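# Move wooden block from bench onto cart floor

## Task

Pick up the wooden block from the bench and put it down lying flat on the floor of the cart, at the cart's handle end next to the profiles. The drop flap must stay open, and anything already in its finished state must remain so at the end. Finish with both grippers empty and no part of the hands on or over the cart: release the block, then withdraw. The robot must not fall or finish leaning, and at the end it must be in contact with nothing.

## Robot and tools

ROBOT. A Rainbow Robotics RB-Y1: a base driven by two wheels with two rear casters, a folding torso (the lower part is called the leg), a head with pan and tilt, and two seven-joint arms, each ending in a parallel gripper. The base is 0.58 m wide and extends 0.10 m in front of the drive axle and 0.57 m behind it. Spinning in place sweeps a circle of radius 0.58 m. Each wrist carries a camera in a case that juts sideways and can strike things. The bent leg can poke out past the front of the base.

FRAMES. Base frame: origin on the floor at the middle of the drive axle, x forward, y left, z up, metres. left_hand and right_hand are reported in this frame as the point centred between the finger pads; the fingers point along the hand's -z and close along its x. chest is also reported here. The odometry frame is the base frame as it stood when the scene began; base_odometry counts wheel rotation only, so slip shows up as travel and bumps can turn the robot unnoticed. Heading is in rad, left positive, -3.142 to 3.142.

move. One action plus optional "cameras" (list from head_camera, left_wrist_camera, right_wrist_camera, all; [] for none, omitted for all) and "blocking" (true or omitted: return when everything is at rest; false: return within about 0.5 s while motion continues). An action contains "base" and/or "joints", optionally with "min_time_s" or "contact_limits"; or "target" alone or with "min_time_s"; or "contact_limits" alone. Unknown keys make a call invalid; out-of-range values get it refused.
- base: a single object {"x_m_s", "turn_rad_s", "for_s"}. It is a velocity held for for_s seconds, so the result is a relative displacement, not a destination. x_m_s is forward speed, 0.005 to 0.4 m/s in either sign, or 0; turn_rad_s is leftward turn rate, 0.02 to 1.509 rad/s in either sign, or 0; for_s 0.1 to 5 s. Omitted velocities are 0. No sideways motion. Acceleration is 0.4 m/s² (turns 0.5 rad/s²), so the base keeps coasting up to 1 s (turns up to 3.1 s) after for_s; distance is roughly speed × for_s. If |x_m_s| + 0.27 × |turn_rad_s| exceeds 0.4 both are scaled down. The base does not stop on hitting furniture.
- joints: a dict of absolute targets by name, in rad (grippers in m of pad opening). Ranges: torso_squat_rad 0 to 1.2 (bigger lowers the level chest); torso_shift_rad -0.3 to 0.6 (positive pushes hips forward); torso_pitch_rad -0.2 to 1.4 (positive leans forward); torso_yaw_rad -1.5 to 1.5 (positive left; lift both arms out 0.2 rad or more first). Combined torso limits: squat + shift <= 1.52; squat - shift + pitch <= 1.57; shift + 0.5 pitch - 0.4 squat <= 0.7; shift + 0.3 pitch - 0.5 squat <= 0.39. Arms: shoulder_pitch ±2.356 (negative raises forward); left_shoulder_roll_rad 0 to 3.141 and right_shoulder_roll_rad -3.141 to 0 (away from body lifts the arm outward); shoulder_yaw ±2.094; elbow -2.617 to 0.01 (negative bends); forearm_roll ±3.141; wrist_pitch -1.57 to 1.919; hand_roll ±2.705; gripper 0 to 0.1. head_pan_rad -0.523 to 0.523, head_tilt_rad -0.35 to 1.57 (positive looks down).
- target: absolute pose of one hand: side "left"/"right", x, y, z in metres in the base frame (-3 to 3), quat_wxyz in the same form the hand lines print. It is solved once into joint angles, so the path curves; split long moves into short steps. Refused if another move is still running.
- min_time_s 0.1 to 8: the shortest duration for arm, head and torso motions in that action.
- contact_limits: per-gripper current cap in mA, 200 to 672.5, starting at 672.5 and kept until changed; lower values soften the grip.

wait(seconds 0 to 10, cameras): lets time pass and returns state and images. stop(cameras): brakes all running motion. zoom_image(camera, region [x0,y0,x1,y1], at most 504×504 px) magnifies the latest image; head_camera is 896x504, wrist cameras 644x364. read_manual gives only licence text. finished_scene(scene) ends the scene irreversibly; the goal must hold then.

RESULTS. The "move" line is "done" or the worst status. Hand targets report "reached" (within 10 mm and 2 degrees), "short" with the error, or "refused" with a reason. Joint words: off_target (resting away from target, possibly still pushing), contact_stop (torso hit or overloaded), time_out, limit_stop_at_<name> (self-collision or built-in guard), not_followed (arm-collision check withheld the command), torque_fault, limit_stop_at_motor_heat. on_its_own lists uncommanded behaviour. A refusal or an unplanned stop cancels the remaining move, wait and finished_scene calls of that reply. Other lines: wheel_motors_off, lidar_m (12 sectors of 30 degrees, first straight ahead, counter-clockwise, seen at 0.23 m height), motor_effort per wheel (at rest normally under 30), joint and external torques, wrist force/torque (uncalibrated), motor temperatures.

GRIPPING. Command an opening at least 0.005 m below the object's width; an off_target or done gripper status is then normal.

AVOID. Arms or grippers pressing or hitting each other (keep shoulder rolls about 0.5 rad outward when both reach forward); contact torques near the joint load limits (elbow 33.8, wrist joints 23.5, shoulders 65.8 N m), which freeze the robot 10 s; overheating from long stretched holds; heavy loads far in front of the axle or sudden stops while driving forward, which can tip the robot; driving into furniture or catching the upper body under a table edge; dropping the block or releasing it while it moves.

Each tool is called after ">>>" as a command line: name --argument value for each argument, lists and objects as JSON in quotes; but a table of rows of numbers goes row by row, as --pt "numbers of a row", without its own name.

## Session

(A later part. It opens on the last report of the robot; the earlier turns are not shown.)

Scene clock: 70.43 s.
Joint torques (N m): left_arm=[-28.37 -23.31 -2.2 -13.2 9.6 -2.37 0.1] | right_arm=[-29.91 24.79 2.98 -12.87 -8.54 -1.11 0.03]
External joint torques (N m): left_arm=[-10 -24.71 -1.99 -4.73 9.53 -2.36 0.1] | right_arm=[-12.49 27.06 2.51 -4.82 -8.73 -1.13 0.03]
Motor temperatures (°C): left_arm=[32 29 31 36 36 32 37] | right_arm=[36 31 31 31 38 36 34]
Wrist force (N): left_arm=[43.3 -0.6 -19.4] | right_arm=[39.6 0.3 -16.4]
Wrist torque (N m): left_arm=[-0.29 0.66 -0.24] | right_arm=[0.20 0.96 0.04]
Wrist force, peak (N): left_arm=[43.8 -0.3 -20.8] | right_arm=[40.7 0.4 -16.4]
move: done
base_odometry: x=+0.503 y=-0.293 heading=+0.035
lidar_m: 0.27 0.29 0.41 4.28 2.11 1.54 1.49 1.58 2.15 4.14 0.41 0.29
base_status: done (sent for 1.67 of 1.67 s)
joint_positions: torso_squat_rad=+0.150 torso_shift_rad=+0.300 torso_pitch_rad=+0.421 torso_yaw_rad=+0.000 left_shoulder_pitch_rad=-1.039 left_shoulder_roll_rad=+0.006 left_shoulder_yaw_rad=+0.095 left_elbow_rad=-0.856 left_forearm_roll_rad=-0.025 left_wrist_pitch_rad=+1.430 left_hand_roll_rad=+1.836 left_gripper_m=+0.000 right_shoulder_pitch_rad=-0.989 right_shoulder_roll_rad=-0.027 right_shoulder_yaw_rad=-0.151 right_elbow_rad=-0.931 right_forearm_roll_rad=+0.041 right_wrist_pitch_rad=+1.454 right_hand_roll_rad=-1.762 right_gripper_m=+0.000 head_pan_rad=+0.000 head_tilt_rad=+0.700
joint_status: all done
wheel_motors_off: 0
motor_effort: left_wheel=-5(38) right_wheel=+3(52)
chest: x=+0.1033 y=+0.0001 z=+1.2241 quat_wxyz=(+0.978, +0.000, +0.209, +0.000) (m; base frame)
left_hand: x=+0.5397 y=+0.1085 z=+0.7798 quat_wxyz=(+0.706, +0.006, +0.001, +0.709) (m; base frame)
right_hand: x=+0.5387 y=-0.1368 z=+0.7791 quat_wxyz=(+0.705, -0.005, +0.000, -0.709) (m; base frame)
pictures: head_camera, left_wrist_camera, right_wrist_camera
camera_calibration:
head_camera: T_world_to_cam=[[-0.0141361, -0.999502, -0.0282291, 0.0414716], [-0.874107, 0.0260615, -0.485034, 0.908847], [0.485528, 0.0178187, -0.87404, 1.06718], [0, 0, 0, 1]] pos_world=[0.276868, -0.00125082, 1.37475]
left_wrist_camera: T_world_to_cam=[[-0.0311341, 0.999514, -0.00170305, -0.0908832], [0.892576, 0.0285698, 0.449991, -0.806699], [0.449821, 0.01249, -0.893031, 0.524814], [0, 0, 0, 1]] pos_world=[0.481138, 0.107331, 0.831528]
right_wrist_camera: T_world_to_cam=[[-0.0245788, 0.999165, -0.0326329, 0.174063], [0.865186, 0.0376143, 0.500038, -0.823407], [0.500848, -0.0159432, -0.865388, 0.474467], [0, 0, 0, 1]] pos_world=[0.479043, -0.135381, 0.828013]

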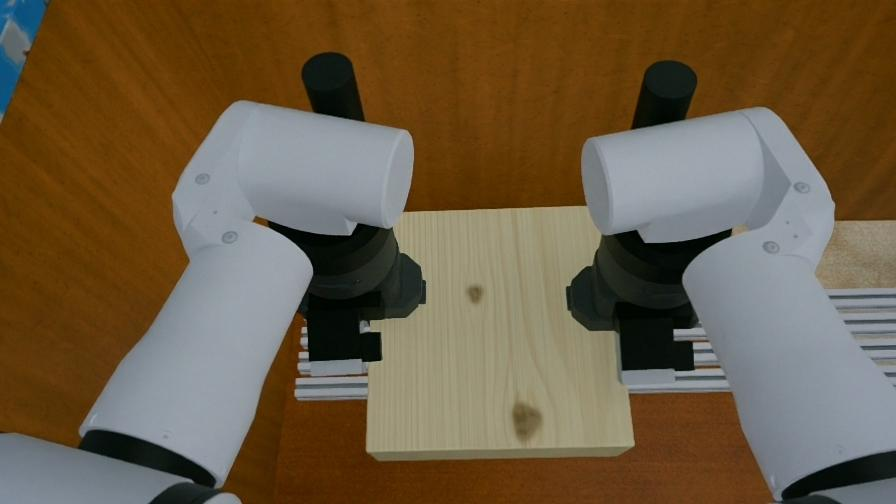

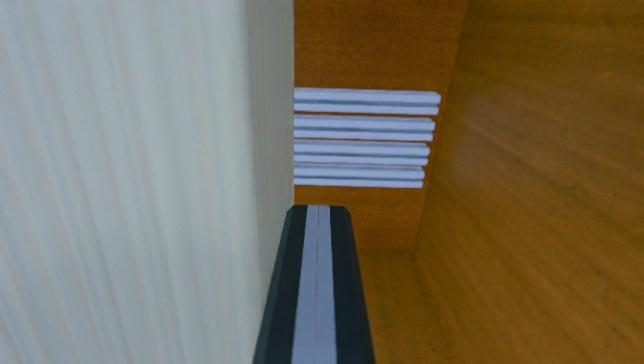

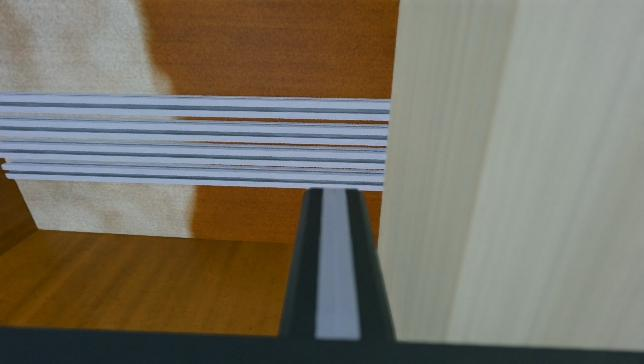

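>>> move --joints '{"torso_squat_rad":0.58,"torso_shift_rad":0.313,"torso_pitch_rad":0.98,"left_wrist_pitch_rad":0.862,"right_wrist_pitch_rad":0.886,"left_shoulder_roll_rad":0.033,"right_shoulder_roll_rad":-0.055}' --min_time_s 3

Scene clock: 76.90 s.
Joint torques (N m): left_arm=[-19.31 -40.94 -12.19 -9.34 12.82 -1.24 0.2] | right_arm=[-14.7 39.51 11.05 -4.47 -9.7 -0.01 -0.03]
External joint torques (N m): left_arm=[-11.4 -38.68 -11.32 -3.43 12.62 -1.17 0.19] | right_arm=[-7.98 38.7 10.39 1.24 -9.76 0.02 -0.03]
Motor temperatures (°C): left_arm=[32 29 31 36 37 32 37] | right_arm=[36 32 31 31 38 36 34]
Wrist force (N): left_arm=[57.2 -12.6 -21.0] | right_arm=[54.4 11.4 -1.4]
Wrist torque (N m): left_arm=[-0.57 -1.47 -0.20] | right_arm=[-0.37 1.31 -0.09]
Wrist force, peak (N): left_arm=[70.5 -5.1 -25.7] | right_arm=[65.5 -1.0 -2.4]
move: done
base_odometry: x=+0.503 y=-0.293 heading=+0.035
lidar_m: 0.27 0.29 0.42 4.28 2.12 1.54 1.49 1.56 2.14 4.16 0.41 0.30
base_status: not commanded
joint_positions: torso_squat_rad=+0.580 torso_shift_rad=+0.313 torso_pitch_rad=+0.980 torso_yaw_rad=+0.000 left_shoulder_pitch_rad=-1.039 left_shoulder_roll_rad=+0.043 left_shoulder_yaw_rad=+0.097 left_elbow_rad=-0.856 left_forearm_roll_rad=-0.026 left_wrist_pitch_rad=+0.862 left_hand_roll_rad=+1.836 left_gripper_m=+0.000 right_shoulder_pitch_rad=-0.990 right_shoulder_roll_rad=-0.064 right_shoulder_yaw_rad=-0.153 right_elbow_rad=-0.932 right_forearm_roll_rad=+0.041 right_wrist_pitch_rad=+0.886 right_hand_roll_rad=-1.762 right_gripper_m=+0.000 head_pan_rad=+0.000 head_tilt_rad=+0.700
joint_status: all done
wheel_motors_off: 0
motor_effort: left_wheel=-9(10) right_wheel=+0(6)
chest: x=+0.2095 y=+0.0001 z=+1.0098 quat_wxyz=(+0.882, +0.000, +0.471, +0.000) (m; base frame)
left_hand: x=+0.4716 y=+0.1011 z=+0.3648 quat_wxyz=(+0.691, -0.031, +0.038, +0.722) (m; base frame)
right_hand: x=+0.4734 y=-0.1386 z=+0.3657 quat_wxyz=(+0.696, +0.023, +0.019, -0.718) (m; base frame)
pictures: head_camera, left_wrist_camera, right_wrist_camera
camera_calibration:
head_camera: T_world_to_cam=[[-0.0269597, -0.999501, -0.016431, 0.0276973], [-0.998278, 0.0260629, 0.052549, 0.380894], [-0.0520946, 0.0178195, -0.998483, 1.06665], [0, 0, 0, 1]] pos_world=[0.436551, -0.00125082, 1.04547]
left_wrist_camera: T_world_to_cam=[[-0.0710827, 0.991848, -0.10576, -0.0287912], [0.88913, 0.111062, 0.443974, -0.563465], [0.4521, -0.0624758, -0.889776, 0.190163], [0, 0, 0, 1]] pos_world=[0.412974, 0.103017, 0.416321]
right_wrist_camera: T_world_to_cam=[[0.00185023, 0.999486, 0.0320072, 0.1247], [0.858769, -0.0179874, 0.512046, -0.569274], [0.512359, 0.0265394, -0.858361, 0.147275], [0, 0, 0, 1]] pos_world=[0.413187, -0.138784, 0.413919]

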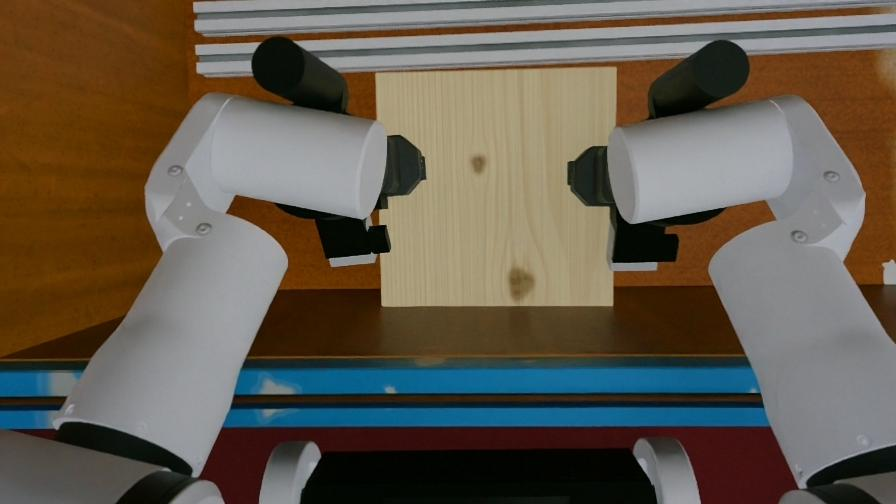

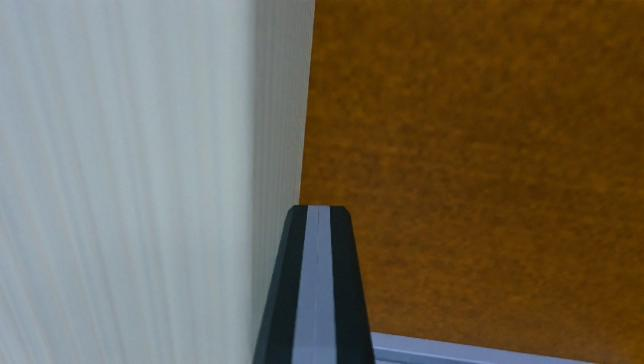

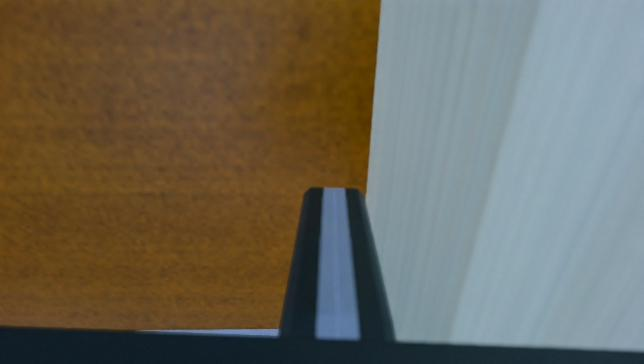

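>>> move --joints '{"torso_squat_rad":0.65,"torso_shift_rad":0.362}' --min_time_s 1.2

Scene clock: 81.87 s.
Joint torques (N m): left_arm=[-21.29 -38.44 -12.52 -9.28 11.76 -5.45 0.18] | right_arm=[-22.37 39.47 10.64 -9.78 -9.86 -3.04 -0.03]
External joint torques (N m): left_arm=[-13.36 -36.17 -11.65 -3.36 11.56 -5.39 0.17] | right_arm=[-15.68 38.67 9.98 -4.08 -9.93 -3.01 -0.03]
Motor temperatures (°C): left_arm=[32 29 31 36 38 32 37] | right_arm=[36 32 31 31 39 36 34]
Wrist force (N): left_arm=[58.8 5.7 20.3] | right_arm=[60.0 -3.4 -2.9]
Wrist torque (N m): left_arm=[0.07 -0.99 -0.41] | right_arm=[-0.03 1.38 0.00]
Wrist force, peak (N): left_arm=[60.3 7.2 26.9] | right_arm=[61.4 -2.9 -2.6]
move: done
base_odometry: x=+0.503 y=-0.293 heading=+0.035
lidar_m: 0.28 0.29 0.41 4.28 2.12 1.55 1.49 1.57 2.14 4.14 0.40 0.29
base_status: not commanded
joint_positions: torso_squat_rad=+0.650 torso_shift_rad=+0.362 torso_pitch_rad=+0.979 torso_yaw_rad=+0.000 left_shoulder_pitch_rad=-1.039 left_shoulder_roll_rad=+0.042 left_shoulder_yaw_rad=+0.097 left_elbow_rad=-0.856 left_forearm_roll_rad=-0.026 left_wrist_pitch_rad=+0.863 left_hand_roll_rad=+1.836 left_gripper_m=+0.000 right_shoulder_pitch_rad=-0.988 right_shoulder_roll_rad=-0.065 right_shoulder_yaw_rad=-0.153 right_elbow_rad=-0.931 right_forearm_roll_rad=+0.041 right_wrist_pitch_rad=+0.887 right_hand_roll_rad=-1.762 right_gripper_m=+0.000 head_pan_rad=+0.000 head_tilt_rad=+0.700
joint_status: all done
wheel_motors_off: 0
motor_effort: left_wheel=+0(10) right_wheel=+9(10)
chest: x=+0.2260 y=+0.0000 z=+0.9742 quat_wxyz=(+0.882, +0.000, +0.470, +0.000) (m; base frame)
left_hand: x=+0.4881 y=+0.1009 z=+0.3294 quat_wxyz=(+0.691, -0.031, +0.038, +0.722) (m; base frame)
right_hand: x=+0.4887 y=-0.1391 z=+0.3297 quat_wxyz=(+0.696, +0.021, +0.019, -0.718) (m; base frame)
pictures: head_camera, left_wrist_camera, right_wrist_camera
camera_calibration:
head_camera: T_world_to_cam=[[-0.0269505, -0.9995, -0.0165538, 0.0276826], [-0.998325, 0.0260635, 0.0516479, 0.400254], [-0.0511906, 0.017918, -0.998528, 1.0318], [0, 0, 0, 1]] pos_world=[0.453149, -0.00125106, 1.01007]
left_wrist_camera: T_world_to_cam=[[-0.0713326, 0.991802, -0.106019, -0.0308436], [0.889457, 0.111353, 0.443246, -0.562322], [0.451418, -0.0626815, -0.890108, 0.151716], [0, 0, 0, 1]] pos_world=[0.429474, 0.102717, 0.38102]
right_wrist_camera: T_world_to_cam=[[0.00203472, 0.99951, 0.0312451, 0.126535], [0.860254, -0.0176802, 0.509559, -0.563769], [0.509861, 0.0258419, -0.859868, 0.110132], [0, 0, 0, 1]] pos_world=[0.428575, -0.139287, 0.378019]

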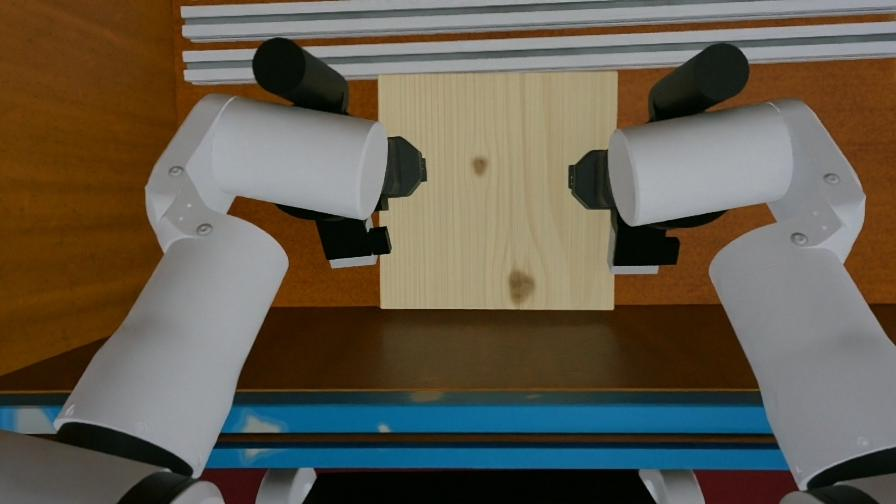

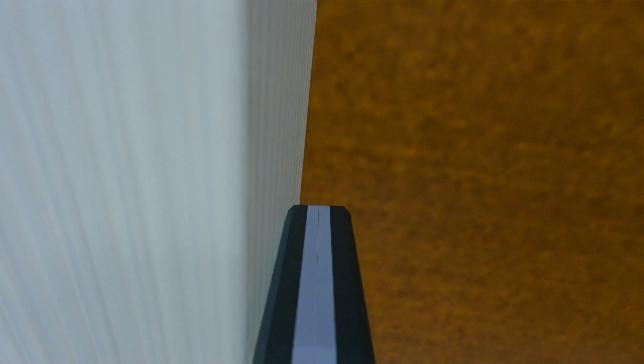

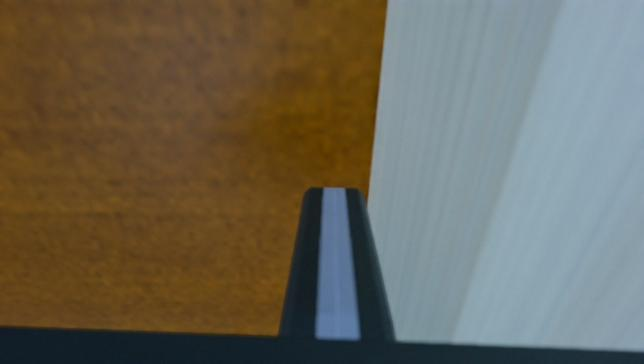

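>>> zoom_image --camera "head_camera" --region '[340, 40, 660, 120]'

>>> zoom_image --camera "head_camera" --region '[340, 250, 660, 400]'

Scaled by 1.575 from the camera's 896x504 image, which has a finer 1280x720 frame.

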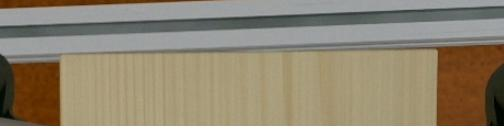

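Scaled by 1.575 from the camera's 896x504 image, which has a finer 1280x720 frame.

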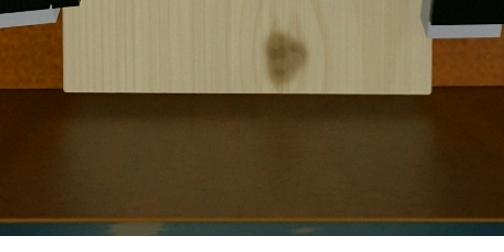

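>>> move --joints '{"torso_squat_rad":0.654}' --min_time_s 0.5 --cameras '[]'

>>> move --joints '{"left_shoulder_roll_rad":0.078,"right_shoulder_roll_rad":-0.1}' --min_time_s 1.5 --cameras '["head_camera","left_wrist_camera","right_wrist_camera"]'

Scene clock: 89.83 s.
Joint torques (N m): left_arm=[-19.85 -38.38 -12.31 -8.21 11.64 -5.45 0.12] | right_arm=[-22.07 40.92 11.22 -10.03 -10.1 -2.76 -0.03]
External joint torques (N m): left_arm=[-11.9 -36.12 -11.44 -2.29 11.44 -5.39 0.12] | right_arm=[-15.37 40.12 10.56 -4.33 -10.16 -2.73 -0.03]
Motor temperatures (°C): left_arm=[32 30 31 36 38 33 37] | right_arm=[35 33 32 31 39 36 34]
Wrist force (N): left_arm=[58.3 3.6 24.4] | right_arm=[61.3 0.0 -2.7]
Wrist torque (N m): left_arm=[-0.02 -0.97 -0.35] | right_arm=[-0.15 1.43 -0.03]
Wrist force, peak (N): left_arm=[59.2 6.8 28.9] | right_arm=[61.8 -0.1 -2.2]
move: done
base_odometry: x=+0.503 y=-0.293 heading=+0.035
lidar_m: 0.28 0.29 0.39 4.26 2.11 1.54 1.49 1.57 2.14 4.14 0.41 0.28
base_status: not commanded
joint_positions: torso_squat_rad=+0.654 torso_shift_rad=+0.362 torso_pitch_rad=+0.979 torso_yaw_rad=+0.000 left_shoulder_pitch_rad=-1.039 left_shoulder_roll_rad=+0.042 left_shoulder_yaw_rad=+0.097 left_elbow_rad=-0.856 left_forearm_roll_rad=-0.026 left_wrist_pitch_rad=+0.863 left_hand_roll_rad=+1.836 left_gripper_m=+0.000 right_shoulder_pitch_rad=-0.988 right_shoulder_roll_rad=-0.065 right_shoulder_yaw_rad=-0.153 right_elbow_rad=-0.931 right_forearm_roll_rad=+0.041 right_wrist_pitch_rad=+0.887 right_hand_roll_rad=-1.762 right_gripper_m=+0.000 head_pan_rad=+0.000 head_tilt_rad=+0.700
joint_status: all done
wheel_motors_off: 0
motor_effort: left_wheel=-1(2) right_wheel=+7(8)
chest: x=+0.2253 y=+0.0000 z=+0.9728 quat_wxyz=(+0.883, +0.000, +0.470, +0.000) (m; base frame)
left_hand: x=+0.4879 y=+0.1008 z=+0.3282 quat_wxyz=(+0.691, -0.031, +0.038, +0.722) (m; base frame)
right_hand: x=+0.4883 y=-0.1394 z=+0.3284 quat_wxyz=(+0.696, +0.021, +0.019, -0.718) (m; base frame)
pictures: none
No camera images: "cameras" was empty.

Scene clock: 91.63 s.
Joint torques (N m): left_arm=[-8.44 -1.18 -1.39 -6.46 0.41 -0.63 0.09] | right_arm=[-8.19 -1.18 0.95 -6.6 -0.22 -0.05 -0.06]
External joint torques (N m): left_arm=[-0.43 0.15 -0.77 -0.46 0.26 -0.55 0.08] | right_arm=[-1.42 -1.09 0.55 -0.82 -0.34 -0.01 -0.06]
Motor temperatures (°C): left_arm=[32 30 31 36 38 33 37] | right_arm=[35 33 32 31 39 36 34]
Wrist force (N): left_arm=[1.2 0.1 -7.5] | right_arm=[-0.8 1.4 -4.8]
Wrist torque (N m): left_arm=[-0.16 0.20 0.05] | right_arm=[-0.16 0.01 -0.08]
Wrist force, peak (N): left_arm=[58.6 3.3 24.7] | right_arm=[61.3 0.6 -2.7]
move: done
base_odometry: x=+0.503 y=-0.293 heading=+0.035
lidar_m: 0.28 0.29 0.41 4.26 2.10 1.54 1.49 1.57 2.15 4.15 0.40 0.28
base_status: not commanded
joint_positions: torso_squat_rad=+0.654 torso_shift_rad=+0.362 torso_pitch_rad=+0.980 torso_yaw_rad=+0.000 left_shoulder_pitch_rad=-1.042 left_shoulder_roll_rad=+0.078 left_shoulder_yaw_rad=+0.094 left_elbow_rad=-0.857 left_forearm_roll_rad=-0.023 left_wrist_pitch_rad=+0.862 left_hand_roll_rad=+1.836 left_gripper_m=+0.000 right_shoulder_pitch_rad=-0.992 right_shoulder_roll_rad=-0.100 right_shoulder_yaw_rad=-0.150 right_elbow_rad=-0.932 right_forearm_roll_rad=+0.039 right_wrist_pitch_rad=+0.886 right_hand_roll_rad=-1.762 right_gripper_m=+0.000 head_pan_rad=+0.000 head_tilt_rad=+0.700
joint_status: all done
wheel_motors_off: 0
motor_effort: left_wheel=-3(4) right_wheel=+7(9)
chest: x=+0.2257 y=+0.0000 z=+0.9724 quat_wxyz=(+0.882, +0.000, +0.471, +0.000) (m; base frame)
left_hand: x=+0.4971 y=+0.1228 z=+0.3268 quat_wxyz=(+0.691, -0.026, +0.022, +0.722) (m; base frame)
right_hand: x=+0.4974 y=-0.1603 z=+0.3284 quat_wxyz=(+0.697, +0.016, +0.004, -0.717) (m; base frame)
pictures: head_camera, left_wrist_camera, right_wrist_camera
camera_calibration:
head_camera: T_world_to_cam=[[-0.026958, -0.9995, -0.0165392, 0.0276292], [-0.998299, 0.0260627, 0.0521462, 0.39944], [-0.051689, 0.0179169, -0.998502, 1.03008], [0, 0, 0, 1]] pos_world=[0.45275, -0.00125106, 1.00817]
left_wrist_camera: T_world_to_cam=[[-0.0697792, 0.994629, -0.0764454, -0.0630581], [0.882879, 0.0972494, 0.45942, -0.571966], [0.464386, -0.0354342, -0.884924, 0.135221], [0, 0, 0, 1]] pos_world=[0.437782, 0.123134, 0.377612]
right_wrist_camera: T_world_to_cam=[[-0.000216016, 1, 0.000814428, 0.158903], [0.853026, -0.000240756, 0.521868, -0.568611], [0.521868, 0.00080746, -0.853026, 0.0928352], [0, 0, 0, 1]] pos_world=[0.436627, -0.159115, 0.375801]

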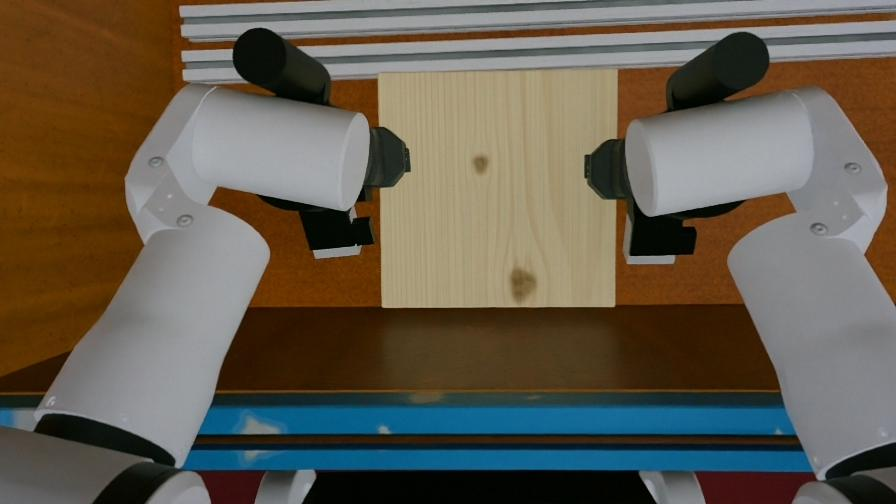

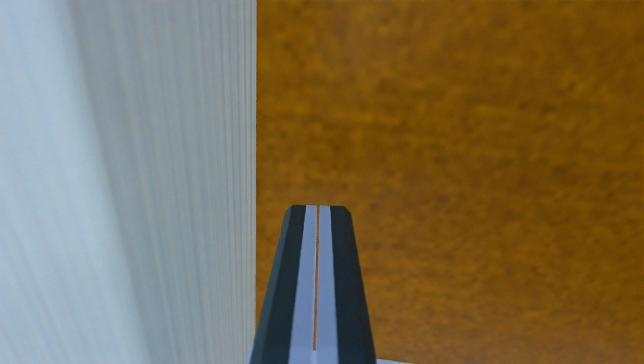

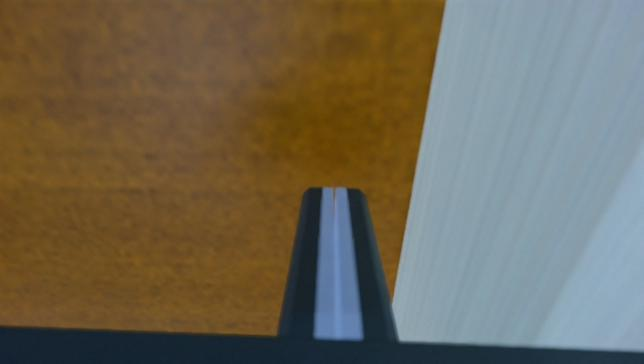

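>>> move --joints '{"torso_squat_rad":0.45,"torso_shift_rad":0.3}' --cameras '["head_camera"]'

>>> move --joints '{"torso_squat_rad":0.2,"torso_shift_rad":0.0,"torso_pitch_rad":0.42}' --cameras '["head_camera"]'

>>> zoom_image --camera "head_camera" --region '[280, 200, 700, 440]'

>>> move --base '{"x_m_s":-0.4,"for_s":1.0}' --cameras '["head_camera"]'

Scene clock: 94.73 s.
Joint torques (N m): left_arm=[-7.91 -1.41 -1.13 -6.27 0.39 -0.53 0.13] | right_arm=[-7.67 -1.31 1.71 -6.26 -0.28 -0.02 -0.1]
External joint torques (N m): left_arm=[0.1 -0.08 -0.52 -0.27 0.23 -0.45 0.13] | right_arm=[-0.89 -1.23 1.3 -0.48 -0.4 0.02 -0.1]
Motor temperatures (°C): left_arm=[32 30 31 36 38 33 37] | right_arm=[35 33 32 31 39 36 34]
Wrist force (N): left_arm=[2.2 1.3 -7.9] | right_arm=[-0.5 1.4 -4.9]
Wrist torque (N m): left_arm=[-0.32 0.32 0.08] | right_arm=[-0.16 0.06 -0.06]
Wrist force, peak (N): left_arm=[2.1 1.9 -8.4] | right_arm=[-0.9 1.5 -5.7]
move: done
base_odometry: x=+0.503 y=-0.293 heading=+0.035
lidar_m: 0.27 0.29 0.40 4.28 2.13 1.55 1.49 1.58 2.15 4.13 0.41 0.29
base_status: not commanded
joint_positions: torso_squat_rad=+0.450 torso_shift_rad=+0.300 torso_pitch_rad=+0.980 torso_yaw_rad=+0.000 left_shoulder_pitch_rad=-1.042 left_shoulder_roll_rad=+0.078 left_shoulder_yaw_rad=+0.094 left_elbow_rad=-0.857 left_forearm_roll_rad=-0.023 left_wrist_pitch_rad=+0.862 left_hand_roll_rad=+1.836 left_gripper_m=+0.000 right_shoulder_pitch_rad=-0.992 right_shoulder_roll_rad=-0.100 right_shoulder_yaw_rad=-0.150 right_elbow_rad=-0.932 right_forearm_roll_rad=+0.039 right_wrist_pitch_rad=+0.886 right_hand_roll_rad=-1.762 right_gripper_m=+0.000 head_pan_rad=+0.000 head_tilt_rad=+0.700
joint_status: all done
wheel_motors_off: 0
motor_effort: left_wheel=-4(6) right_wheel=+5(7)
chest: x=+0.2152 y=+0.0000 z=+1.0550 quat_wxyz=(+0.882, +0.000, +0.471, +0.000) (m; base frame)
left_hand: x=+0.4868 y=+0.1228 z=+0.4095 quat_wxyz=(+0.691, -0.026, +0.022, +0.722) (m; base frame)
right_hand: x=+0.4871 y=-0.1603 z=+0.4111 quat_wxyz=(+0.697, +0.016, +0.004, -0.717) (m; base frame)
pictures: head_camera
camera_calibration:
head_camera: T_world_to_cam=[[-0.026958, -0.9995, -0.0165392, 0.0287122], [-0.998299, 0.0260627, 0.0521462, 0.384651], [-0.051689, 0.0179169, -0.998502, 1.11202], [0, 0, 0, 1]] pos_world=[0.44225, -0.00125106, 1.09077]

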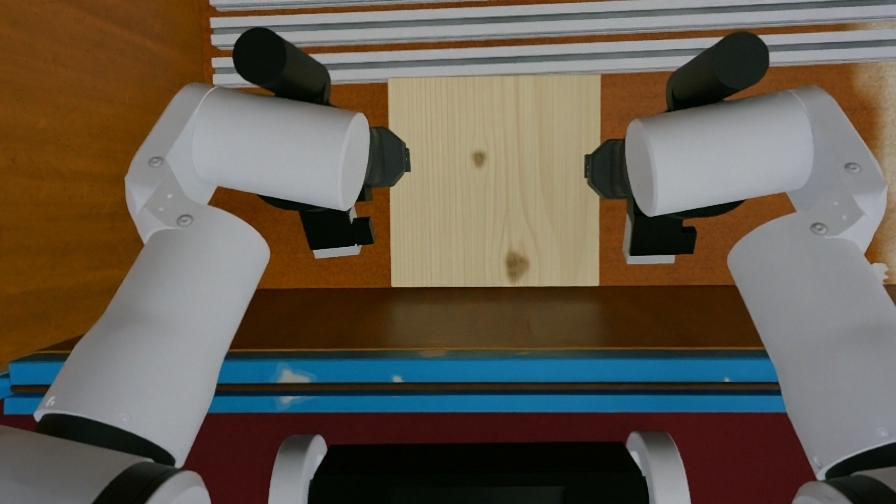

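Scene clock: 97.57 s.
Joint torques (N m): left_arm=[-18.3 2.16 -0.38 -9.12 0.24 -1.35 0.16] | right_arm=[-18.91 -4.41 1 -9.65 -0.18 -0.95 0]
External joint torques (N m): left_arm=[1.44 -0.97 -0.62 0.48 0.26 -0.25 0.16] | right_arm=[-0.21 -0.34 0.98 -0.51 -0.46 0.09 0]
Motor temperatures (°C): left_arm=[32 30 31 36 37 33 37] | right_arm=[35 32 32 31 38 36 34]
Wrist force (N): left_arm=[1.6 4.0 -6.8] | right_arm=[-1.1 -2.4 -4.6]
Wrist torque (N m): left_arm=[-0.42 0.31 0.06] | right_arm=[0.09 -0.03 -0.06]
Wrist force, peak (N): left_arm=[2.2 4.1 -7.3] | right_arm=[-1.1 1.5 -5.6]
move: done
base_odometry: x=+0.503 y=-0.293 heading=+0.036
lidar_m: 0.27 0.29 0.42 4.27 2.12 1.55 1.49 1.57 2.15 4.13 0.41 0.30
base_status: not commanded
joint_positions: torso_squat_rad=+0.200 torso_shift_rad=+0.000 torso_pitch_rad=+0.420 torso_yaw_rad=+0.000 left_shoulder_pitch_rad=-1.042 left_shoulder_roll_rad=+0.078 left_shoulder_yaw_rad=+0.094 left_elbow_rad=-0.857 left_forearm_roll_rad=-0.023 left_wrist_pitch_rad=+0.862 left_hand_roll_rad=+1.836 left_gripper_m=+0.000 right_shoulder_pitch_rad=-0.992 right_shoulder_roll_rad=-0.100 right_shoulder_yaw_rad=-0.150 right_elbow_rad=-0.932 right_forearm_roll_rad=+0.039 right_wrist_pitch_rad=+0.886 right_hand_roll_rad=-1.762 right_gripper_m=+0.000 head_pan_rad=+0.000 head_tilt_rad=+0.700
joint_status: all done
wheel_motors_off: 0
motor_effort: left_wheel=-1(7) right_wheel=+0(7)
chest: x=-0.1019 y=+0.0001 z=+1.2491 quat_wxyz=(+0.978, +0.000, +0.208, +0.000) (m; base frame)
left_hand: x=+0.4713 y=+0.1229 z=+0.8466 quat_wxyz=(+0.670, -0.224, -0.170, +0.687) (m; base frame)
right_hand: x=+0.4707 y=-0.1603 z=+0.8481 quat_wxyz=(+0.671, +0.213, -0.189, -0.685) (m; base frame)
pictures: head_camera
camera_calibration:
head_camera: T_world_to_cam=[[-0.0140535, -0.9995, -0.0283351, 0.039423], [-0.873499, 0.0260632, -0.486127, 0.743099], [0.486623, 0.0179189, -0.873429, 1.18795], [0, 0, 0, 1]] pos_world=[0.0715672, -0.00125107, 1.39995]

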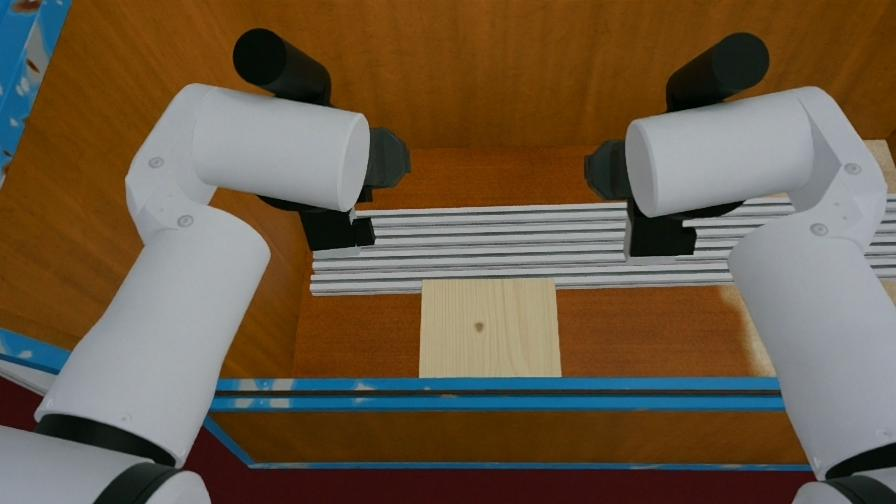

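Scaled by 1.200 from the camera's 896x504 image, which has a finer 1280x720 frame.

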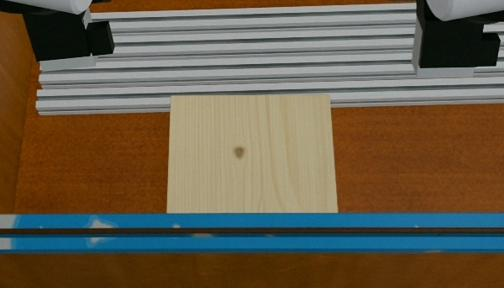

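Scene clock: 100.13 s.
Joint torques (N m): left_arm=[-18.57 2.18 -0.01 -9.28 0.11 -1.29 0.15] | right_arm=[-19.36 -4.42 0.78 -10.15 0.01 -1.09 -0.13]
External joint torques (N m): left_arm=[1.18 -0.95 -0.25 0.32 0.13 -0.19 0.15] | right_arm=[-0.66 -0.35 0.77 -1 -0.28 -0.05 -0.14]
Motor temperatures (°C): left_arm=[32 29 31 36 37 33 37] | right_arm=[35 32 31 31 38 36 34]
Wrist force (N): left_arm=[1.2 4.0 -5.9] | right_arm=[-0.9 -2.1 -4.1]
Wrist torque (N m): left_arm=[-0.44 0.21 0.11] | right_arm=[0.07 -0.04 -0.08]
Wrist force, peak (N): left_arm=[1.7 4.1 -7.3] | right_arm=[-0.5 -2.1 -5.0]
move: done
base_odometry: x=+0.103 y=-0.307 heading=+0.034
lidar_m: 0.67 0.72 1.79 4.24 1.54 1.13 1.09 1.15 1.56 4.33 0.97 0.70
base_status: done (sent for 1 of 1 s)
joint_positions: torso_squat_rad=+0.200 torso_shift_rad=+0.000 torso_pitch_rad=+0.420 torso_yaw_rad=+0.000 left_shoulder_pitch_rad=-1.042 left_shoulder_roll_rad=+0.078 left_shoulder_yaw_rad=+0.094 left_elbow_rad=-0.857 left_forearm_roll_rad=-0.023 left_wrist_pitch_rad=+0.862 left_hand_roll_rad=+1.836 left_gripper_m=+0.000 right_shoulder_pitch_rad=-0.992 right_shoulder_roll_rad=-0.100 right_shoulder_yaw_rad=-0.150 right_elbow_rad=-0.932 right_forearm_roll_rad=+0.039 right_wrist_pitch_rad=+0.886 right_hand_roll_rad=-1.762 right_gripper_m=+0.000 head_pan_rad=+0.000 head_tilt_rad=+0.700
joint_status: not commanded
wheel_motors_off: 0
motor_effort: left_wheel=-24(29) right_wheel=+23(42)
chest: x=-0.1019 y=+0.0001 z=+1.2491 quat_wxyz=(+0.978, +0.000, +0.208, +0.000) (m; base frame)
left_hand: x=+0.4713 y=+0.1229 z=+0.8465 quat_wxyz=(+0.670, -0.224, -0.170, +0.687) (m; base frame)
right_hand: x=+0.4706 y=-0.1604 z=+0.8480 quat_wxyz=(+0.671, +0.213, -0.189, -0.685) (m; base frame)
pictures: head_camera
camera_calibration:
head_camera: T_world_to_cam=[[-0.0141047, -0.999502, -0.0282437, 0.039299], [-0.873564, 0.0260611, -0.486011, 0.742942], [0.486505, 0.0178176, -0.873496, 1.18805], [0, 0, 0, 1]] pos_world=[0.0715673, -0.00125082, 1.39995]

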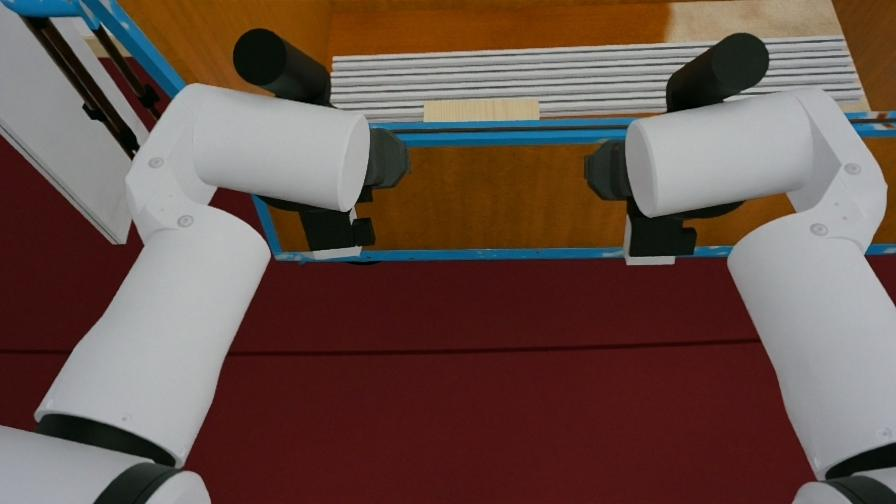

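>>> finished_scene --scene 2

The scene is finished: the task was done.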